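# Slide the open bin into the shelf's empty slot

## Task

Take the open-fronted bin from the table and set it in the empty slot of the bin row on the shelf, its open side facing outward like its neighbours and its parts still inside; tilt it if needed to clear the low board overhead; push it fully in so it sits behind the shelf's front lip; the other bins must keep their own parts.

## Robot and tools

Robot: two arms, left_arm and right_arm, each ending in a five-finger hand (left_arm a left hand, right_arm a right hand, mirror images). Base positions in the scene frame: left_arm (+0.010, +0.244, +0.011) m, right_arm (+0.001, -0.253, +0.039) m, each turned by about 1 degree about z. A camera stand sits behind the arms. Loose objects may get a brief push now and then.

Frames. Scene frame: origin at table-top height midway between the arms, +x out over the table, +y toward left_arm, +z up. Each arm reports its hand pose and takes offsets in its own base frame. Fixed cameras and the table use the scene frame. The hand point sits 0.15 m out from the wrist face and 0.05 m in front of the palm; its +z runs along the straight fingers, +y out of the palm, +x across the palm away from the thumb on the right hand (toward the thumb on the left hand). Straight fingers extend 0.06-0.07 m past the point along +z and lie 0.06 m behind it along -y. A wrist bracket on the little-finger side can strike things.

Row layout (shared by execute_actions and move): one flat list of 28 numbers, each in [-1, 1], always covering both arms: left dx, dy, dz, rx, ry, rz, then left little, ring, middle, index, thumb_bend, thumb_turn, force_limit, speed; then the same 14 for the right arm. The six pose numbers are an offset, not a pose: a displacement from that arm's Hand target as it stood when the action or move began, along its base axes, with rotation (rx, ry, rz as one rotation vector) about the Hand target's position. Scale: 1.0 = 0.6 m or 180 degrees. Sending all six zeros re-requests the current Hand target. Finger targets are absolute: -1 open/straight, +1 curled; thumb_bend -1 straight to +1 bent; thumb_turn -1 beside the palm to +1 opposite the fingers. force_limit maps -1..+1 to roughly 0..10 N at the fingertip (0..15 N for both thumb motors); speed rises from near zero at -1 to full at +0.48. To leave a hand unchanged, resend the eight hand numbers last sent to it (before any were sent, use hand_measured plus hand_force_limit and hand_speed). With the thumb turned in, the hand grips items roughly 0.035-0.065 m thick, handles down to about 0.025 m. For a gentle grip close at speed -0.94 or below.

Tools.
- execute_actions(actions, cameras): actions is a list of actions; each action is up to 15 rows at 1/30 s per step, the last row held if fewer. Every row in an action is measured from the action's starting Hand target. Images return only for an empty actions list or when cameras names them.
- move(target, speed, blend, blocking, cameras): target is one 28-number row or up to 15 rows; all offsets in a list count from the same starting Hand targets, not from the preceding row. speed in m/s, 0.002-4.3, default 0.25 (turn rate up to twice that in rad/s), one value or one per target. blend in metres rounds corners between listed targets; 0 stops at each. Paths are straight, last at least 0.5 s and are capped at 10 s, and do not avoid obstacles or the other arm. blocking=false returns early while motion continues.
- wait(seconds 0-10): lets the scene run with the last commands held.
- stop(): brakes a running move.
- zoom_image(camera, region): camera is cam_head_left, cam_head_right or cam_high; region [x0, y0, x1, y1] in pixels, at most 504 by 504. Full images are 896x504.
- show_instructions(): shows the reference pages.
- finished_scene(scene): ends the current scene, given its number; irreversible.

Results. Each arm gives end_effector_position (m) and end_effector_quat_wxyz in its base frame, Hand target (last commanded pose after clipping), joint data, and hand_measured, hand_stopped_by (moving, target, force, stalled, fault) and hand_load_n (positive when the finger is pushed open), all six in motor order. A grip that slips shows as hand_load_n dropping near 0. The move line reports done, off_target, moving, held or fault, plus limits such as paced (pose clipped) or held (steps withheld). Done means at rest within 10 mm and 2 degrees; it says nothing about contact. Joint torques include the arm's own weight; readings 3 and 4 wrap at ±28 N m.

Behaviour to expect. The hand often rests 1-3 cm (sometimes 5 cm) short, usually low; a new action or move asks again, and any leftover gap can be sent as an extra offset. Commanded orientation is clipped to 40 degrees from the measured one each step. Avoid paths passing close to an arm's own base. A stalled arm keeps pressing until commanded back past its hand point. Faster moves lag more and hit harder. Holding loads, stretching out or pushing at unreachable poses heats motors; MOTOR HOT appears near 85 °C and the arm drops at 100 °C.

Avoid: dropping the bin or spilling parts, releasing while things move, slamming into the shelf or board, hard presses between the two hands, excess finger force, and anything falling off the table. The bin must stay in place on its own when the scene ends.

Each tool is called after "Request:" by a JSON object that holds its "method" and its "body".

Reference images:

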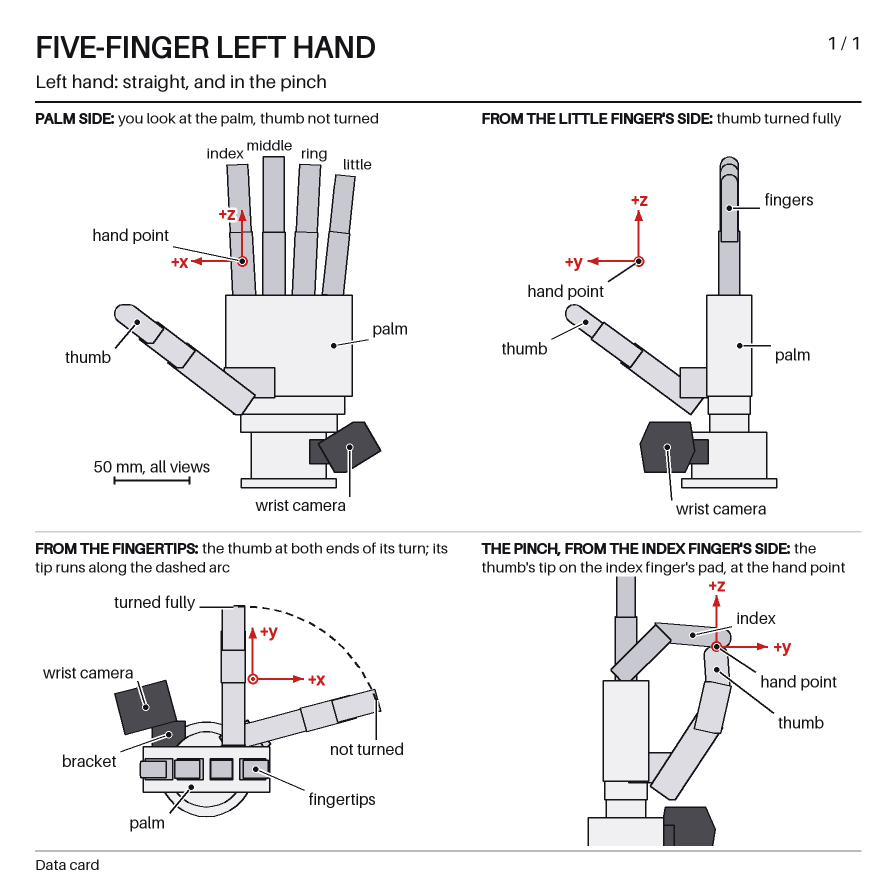

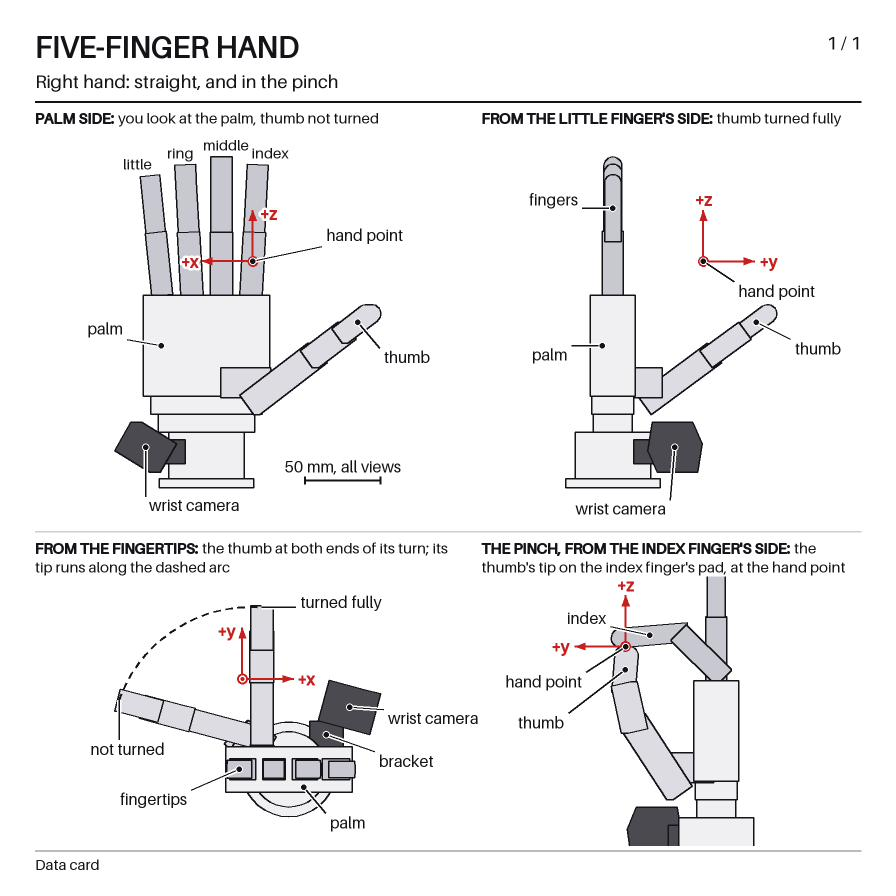

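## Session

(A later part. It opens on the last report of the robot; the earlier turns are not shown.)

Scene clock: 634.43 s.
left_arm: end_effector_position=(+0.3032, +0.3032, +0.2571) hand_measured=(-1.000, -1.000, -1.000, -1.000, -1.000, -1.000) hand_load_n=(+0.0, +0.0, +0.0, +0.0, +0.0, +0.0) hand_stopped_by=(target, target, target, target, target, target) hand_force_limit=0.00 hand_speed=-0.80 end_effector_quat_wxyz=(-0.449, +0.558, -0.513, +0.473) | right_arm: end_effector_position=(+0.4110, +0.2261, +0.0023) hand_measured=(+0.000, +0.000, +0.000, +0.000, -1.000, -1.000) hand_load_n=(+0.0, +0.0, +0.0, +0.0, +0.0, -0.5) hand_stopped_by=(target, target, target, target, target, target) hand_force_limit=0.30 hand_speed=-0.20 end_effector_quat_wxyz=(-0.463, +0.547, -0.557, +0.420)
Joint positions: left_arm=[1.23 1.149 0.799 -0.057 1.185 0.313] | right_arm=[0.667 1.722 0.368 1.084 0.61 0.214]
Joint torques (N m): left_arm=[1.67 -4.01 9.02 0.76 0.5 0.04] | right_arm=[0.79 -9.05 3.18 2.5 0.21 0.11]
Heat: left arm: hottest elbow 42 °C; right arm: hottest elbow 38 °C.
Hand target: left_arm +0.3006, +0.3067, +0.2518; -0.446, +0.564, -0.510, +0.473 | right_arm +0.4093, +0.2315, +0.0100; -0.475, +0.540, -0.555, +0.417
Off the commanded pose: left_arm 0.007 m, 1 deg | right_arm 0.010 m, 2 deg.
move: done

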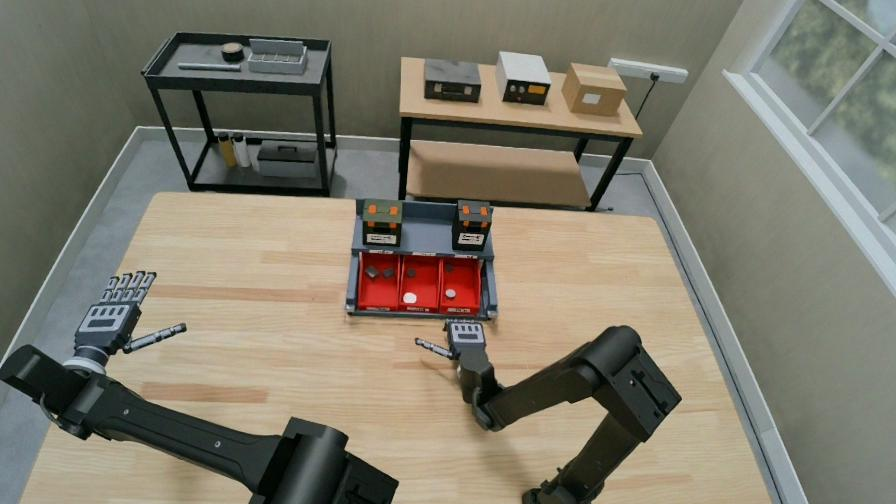

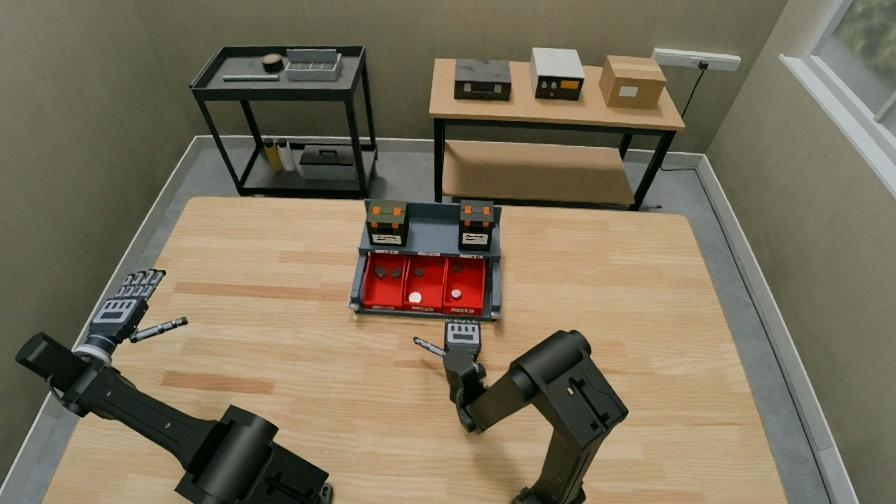

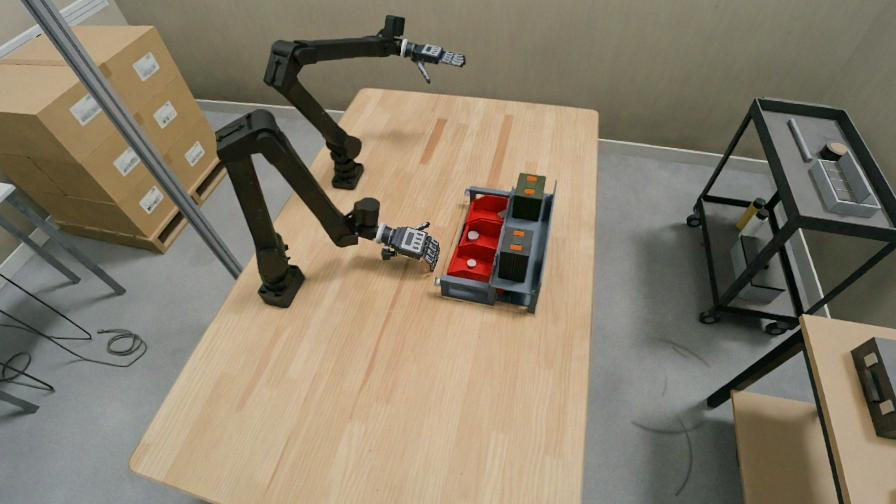

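Request:
{"method": "move", "body": {"target": [[0,0,0,0,0,0,-1,-1,-1,-1,-1,-1,0,-0.8,0,0.003,0.025,0,0,0,0,0,0,0,-1,-1,0.3,-0.2],[0,0,0,0,0,0,-1,-1,-1,-1,-1,-1,0,-0.8,0.08,0,0.025,0,0,0,0,0,0,0,-1,-1,0.3,-0.2]], "speed": 0.08, "cameras": ["cam_head_left","cam_high"]}}

Request:
{"method": "zoom_image", "body": {"camera": "cam_head_left", "region": [410, 240, 510, 350]}}

Request:
{"method": "zoom_image", "body": {"camera": "cam_high", "region": [370, 190, 510, 320]}}

Scene clock: 657.37 s.
left_arm: end_effector_position=(+0.3032, +0.3032, +0.2571) hand_measured=(-1.000, -1.000, -1.000, -1.000, -1.000, -1.000) hand_load_n=(+0.0, +0.0, +0.0, +0.0, +0.0, +0.0) hand_stopped_by=(target, target, target, target, target, target) hand_force_limit=0.00 hand_speed=-0.80 end_effector_quat_wxyz=(-0.449, +0.558, -0.513, +0.473) | right_arm: end_effector_position=(+0.4459, +0.2306, +0.0245) hand_measured=(+0.000, +0.000, +0.000, +0.000, -1.000, -1.000) hand_load_n=(+0.0, +0.0, +0.0, -0.5, +0.0, +0.0) hand_stopped_by=(target, target, target, target, target, target) hand_force_limit=0.30 hand_speed=-0.20 end_effector_quat_wxyz=(-0.477, +0.542, -0.555, +0.413)
Joint positions: left_arm=[1.23 1.149 0.799 -0.057 1.185 0.313] | right_arm=[0.601 1.683 0.44 1.006 0.529 0.204]
Joint torques (N m): left_arm=[1.61 -4.07 9.03 0.75 0.5 0.04] | right_arm=[-1.03 -7.41 6.26 1.65 -0.02 -0.04]
Heat: left arm: hottest elbow 42 °C; right arm: hottest elbow 37 °C.
Hand target: left_arm +0.3006, +0.3067, +0.2518; -0.446, +0.564, -0.510, +0.473 | right_arm +0.4572, +0.2314, +0.0251; -0.475, +0.540, -0.555, +0.418
Off the commanded pose: left_arm 0.007 m, 1 deg | right_arm 0.011 m, 1 deg.
move: off_target (right_arm)
Images, in order (width x height): cam_head_left 896x504, cam_high 896x504.

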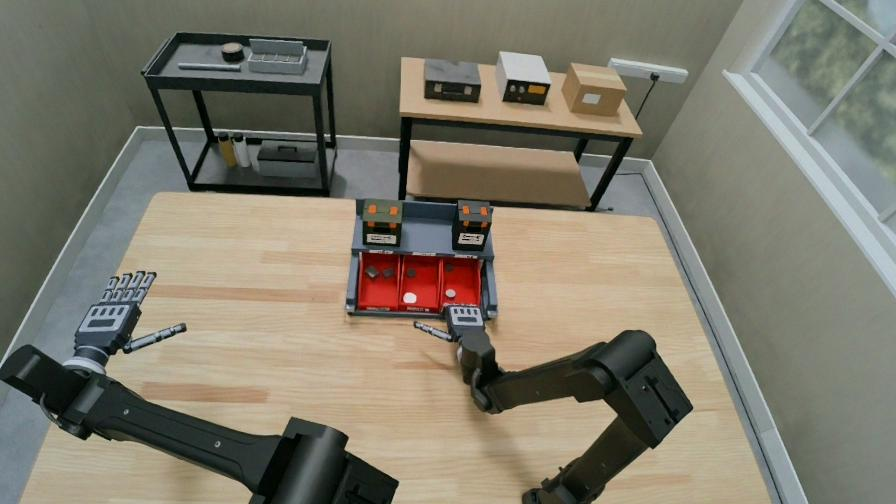

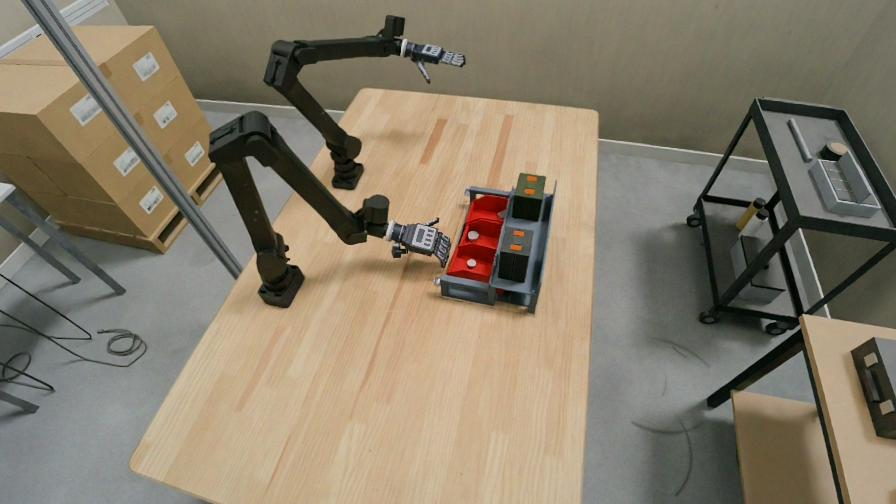

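Scaled by 4.582 from the camera's 896x504 image, which has a finer 1280x720 frame.

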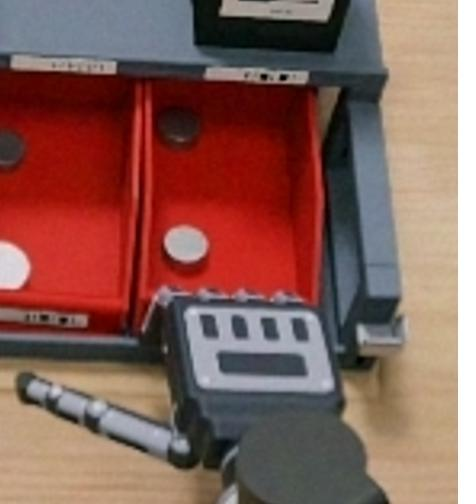

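Scaled by 3.600 from the camera's 896x504 image, which has a finer 1280x720 frame.

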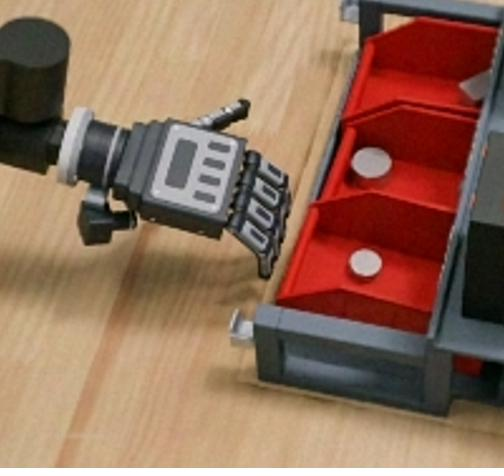

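Request:
{"method": "move", "body": {"target": [[0,0,0,0,0,0,-1,-1,-1,-1,-1,-1,0,-0.8,0,0.003,-0.018,0,0,0,0,0,0,0,-1,-1,0.3,-0.2],[0,0,0,0,0,0,-1,-1,-1,-1,-1,-1,0,-0.8,0.035,0,-0.018,0,0,0,0,0,0,0,-1,-1,0.3,-0.2]], "speed": 0.06, "cameras": ["cam_head_left","cam_high"]}}

Request:
{"method": "zoom_image", "body": {"camera": "cam_head_left", "region": [410, 240, 510, 350]}}

Request:
{"method": "zoom_image", "body": {"camera": "cam_high", "region": [370, 190, 510, 320]}}

Scene clock: 662.50 s.
left_arm: end_effector_position=(+0.3032, +0.3032, +0.2571) hand_measured=(-1.000, -1.000, -1.000, -1.000, -1.000, -1.000) hand_load_n=(+0.0, +0.0, +0.0, +0.0, +0.0, +0.0) hand_stopped_by=(target, target, target, target, target, target) hand_force_limit=0.00 hand_speed=-0.80 end_effector_quat_wxyz=(-0.449, +0.558, -0.513, +0.473) | right_arm: end_effector_position=(+0.4645, +0.2309, +0.0120) hand_measured=(+0.000, +0.000, +0.000, +0.000, -1.000, -1.000) hand_load_n=(+0.0, -1.0, +0.0, +0.0, +0.0, -0.5) hand_stopped_by=(target, target, target, target, target, target) hand_force_limit=0.30 hand_speed=-0.20 end_effector_quat_wxyz=(-0.474, +0.545, -0.555, +0.412)
Joint positions: left_arm=[1.23 1.149 0.799 -0.057 1.185 0.313] | right_arm=[0.57 1.749 0.485 1.021 0.497 0.196]
Joint torques (N m): left_arm=[1.61 -4.01 9.03 0.77 0.5 0.04] | right_arm=[-1.2 -8.06 6.35 1.95 -0.03 -0.04]
Heat: left arm: hottest elbow 42 °C; right arm: hottest elbow 37 °C.
Hand target: left_arm +0.3006, +0.3067, +0.2518; -0.446, +0.564, -0.510, +0.473 | right_arm +0.4783, +0.2316, +0.0142; -0.475, +0.540, -0.555, +0.417
Off the commanded pose: left_arm 0.007 m, 1 deg | right_arm 0.014 m, 1 deg.
move: off_target (right_arm)
Images, in order (width x height): cam_head_left 896x504, cam_high 896x504.

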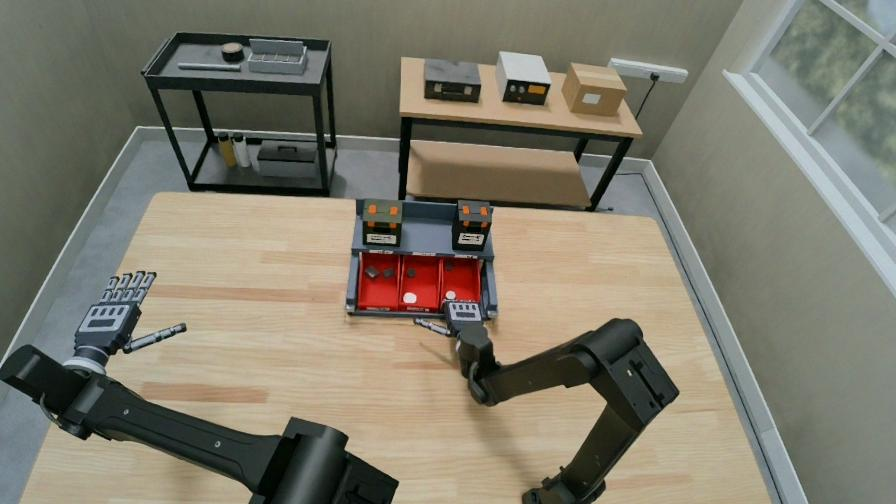

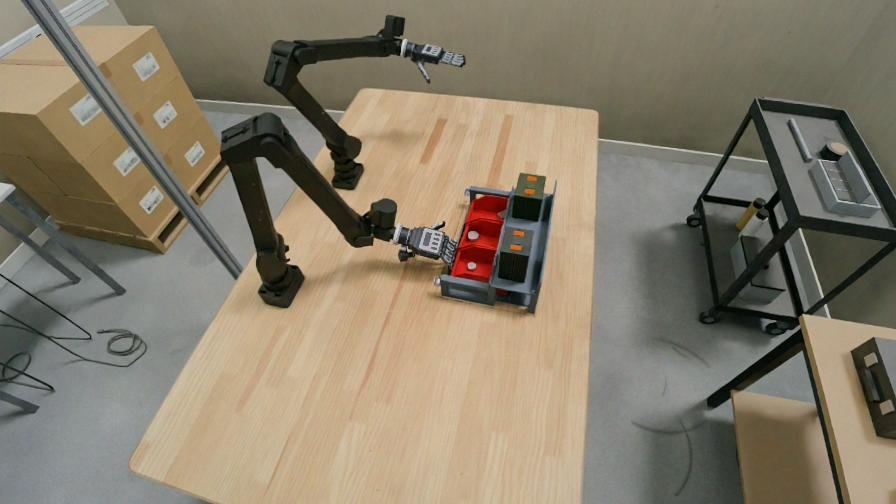

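Scaled by 4.582 from the camera's 896x504 image, which has a finer 1280x720 frame.

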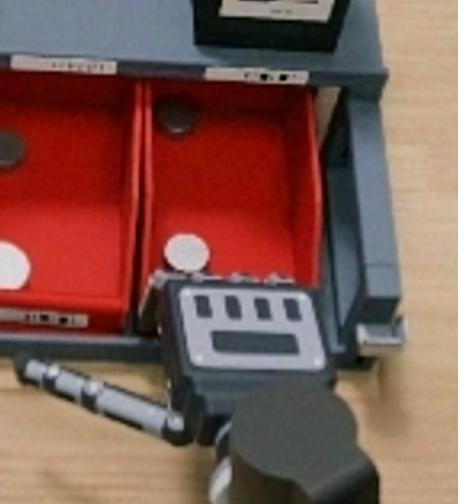

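Scaled by 3.600 from the camera's 896x504 image, which has a finer 1280x720 frame.

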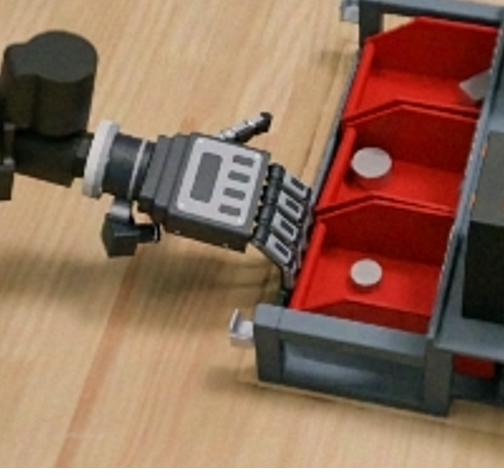

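Request:
{"method": "move", "body": {"target": [[0,0,0,0,0,0,-1,-1,-1,-1,-1,-1,0,-0.8,-0.05,0,0.01,0,0,0,0,0,0,0,-1,-1,0.3,-0.2],[0,0,0,0,0,0,-1,-1,-1,-1,-1,-1,0,-0.8,-0.2,-0.15,0.1,0,0,0,0,0,0,0,-1,-1,0.3,-0.2]], "speed": 0.15, "cameras": ["all"]}}

Request:
{"method": "zoom_image", "body": {"camera": "cam_head_left", "region": [410, 240, 510, 350]}}

Request:
{"method": "zoom_image", "body": {"camera": "cam_head_right", "region": [410, 240, 510, 350]}}

Request:
{"method": "zoom_image", "body": {"camera": "cam_high", "region": [430, 190, 500, 290]}}

Scene clock: 669.70 s.
left_arm: end_effector_position=(+0.3032, +0.3032, +0.2571) hand_measured=(-1.000, -1.000, -1.000, -1.000, -1.000, -1.000) hand_load_n=(+0.0, +0.0, -0.5, +0.0, +0.0, -0.5) hand_stopped_by=(target, target, target, target, target, target) hand_force_limit=0.00 hand_speed=-0.80 end_effector_quat_wxyz=(-0.449, +0.558, -0.513, +0.473) | right_arm: end_effector_position=(+0.3566, +0.1461, +0.0731) hand_measured=(+0.000, +0.000, +0.000, +0.000, -1.000, -1.000) hand_load_n=(+0.0, +0.0, +0.0, +0.0, +0.0, -0.5) hand_stopped_by=(target, target, target, target, target, target) hand_force_limit=0.30 hand_speed=-0.20 end_effector_quat_wxyz=(-0.479, +0.541, -0.554, +0.414)
Joint positions: left_arm=[1.23 1.149 0.799 -0.057 1.185 0.313] | right_arm=[0.506 1.128 0.148 0.757 0.435 0.179]
Joint torques (N m): left_arm=[1.61 -4.01 9.02 0.75 0.5 0.04] | right_arm=[-1.26 -2.9 6.22 1.7 -0.03 -0.04]
Heat: left arm: hottest elbow 42 °C; right arm: hottest elbow 37 °C.
Hand target: left_arm +0.3006, +0.3067, +0.2518; -0.446, +0.564, -0.510, +0.473 | right_arm +0.3582, +0.1415, +0.0742; -0.475, +0.540, -0.555, +0.418
Off the commanded pose: left_arm 0.007 m, 1 deg | right_arm 0.005 m, 1 deg.
move: done

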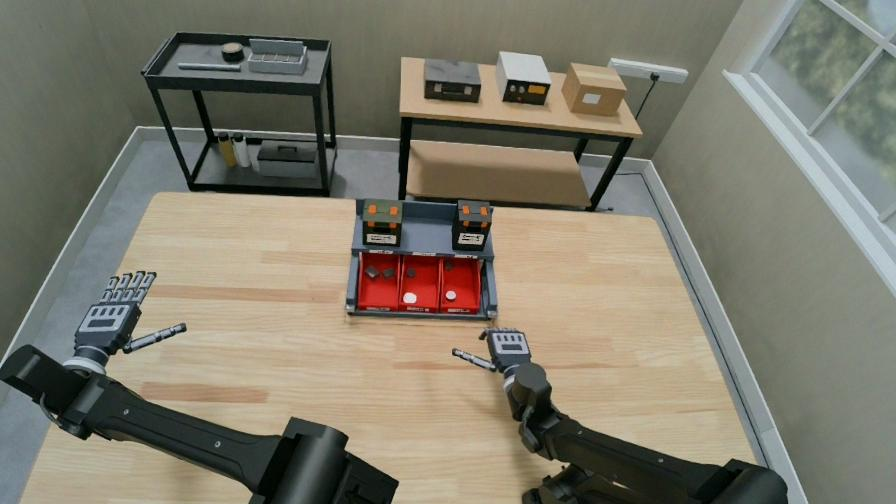

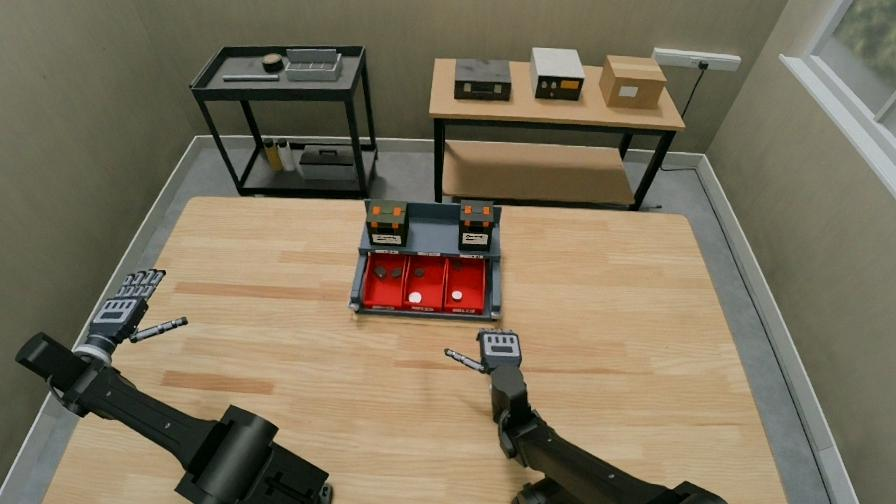

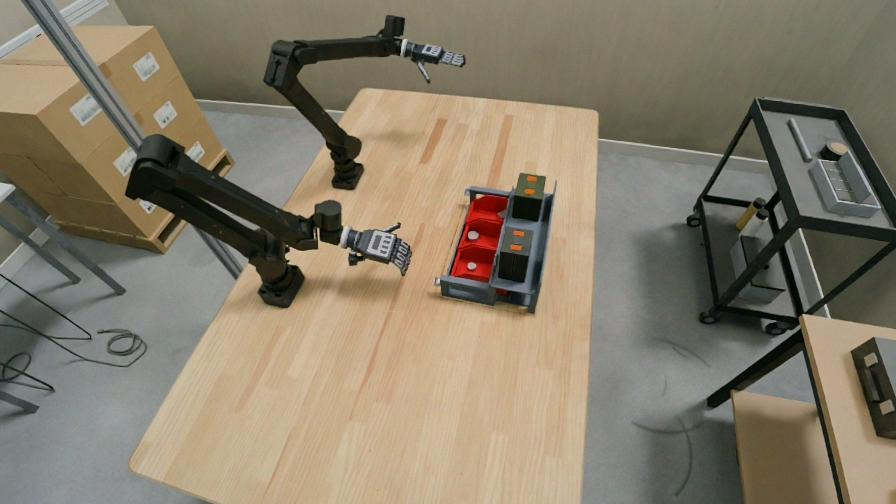

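Scaled by 4.582 from the camera's 896x504 image, which has a finer 1280x720 frame.

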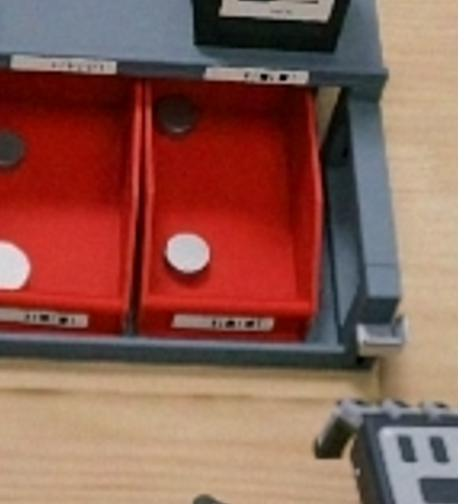

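Scaled by 4.582 from the camera's 896x504 image, which has a finer 1280x720 frame.

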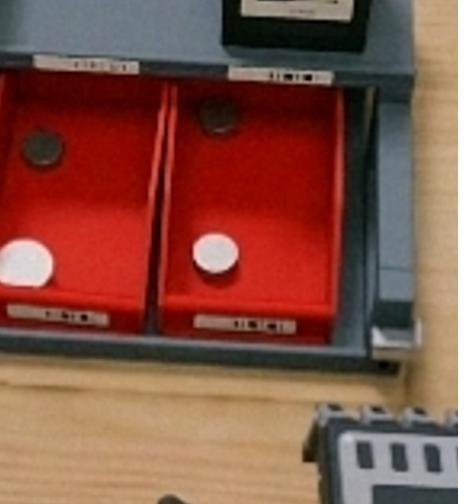

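Scaled by 5.040 from the camera's 896x504 image, which has a finer 1280x720 frame.

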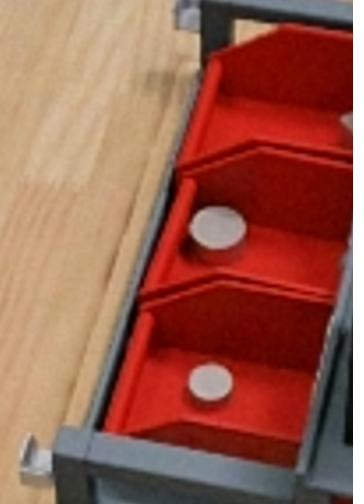

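Request:
{"method": "finished_scene", "body": {"scene": 1}}

The scene is finished: the task was done.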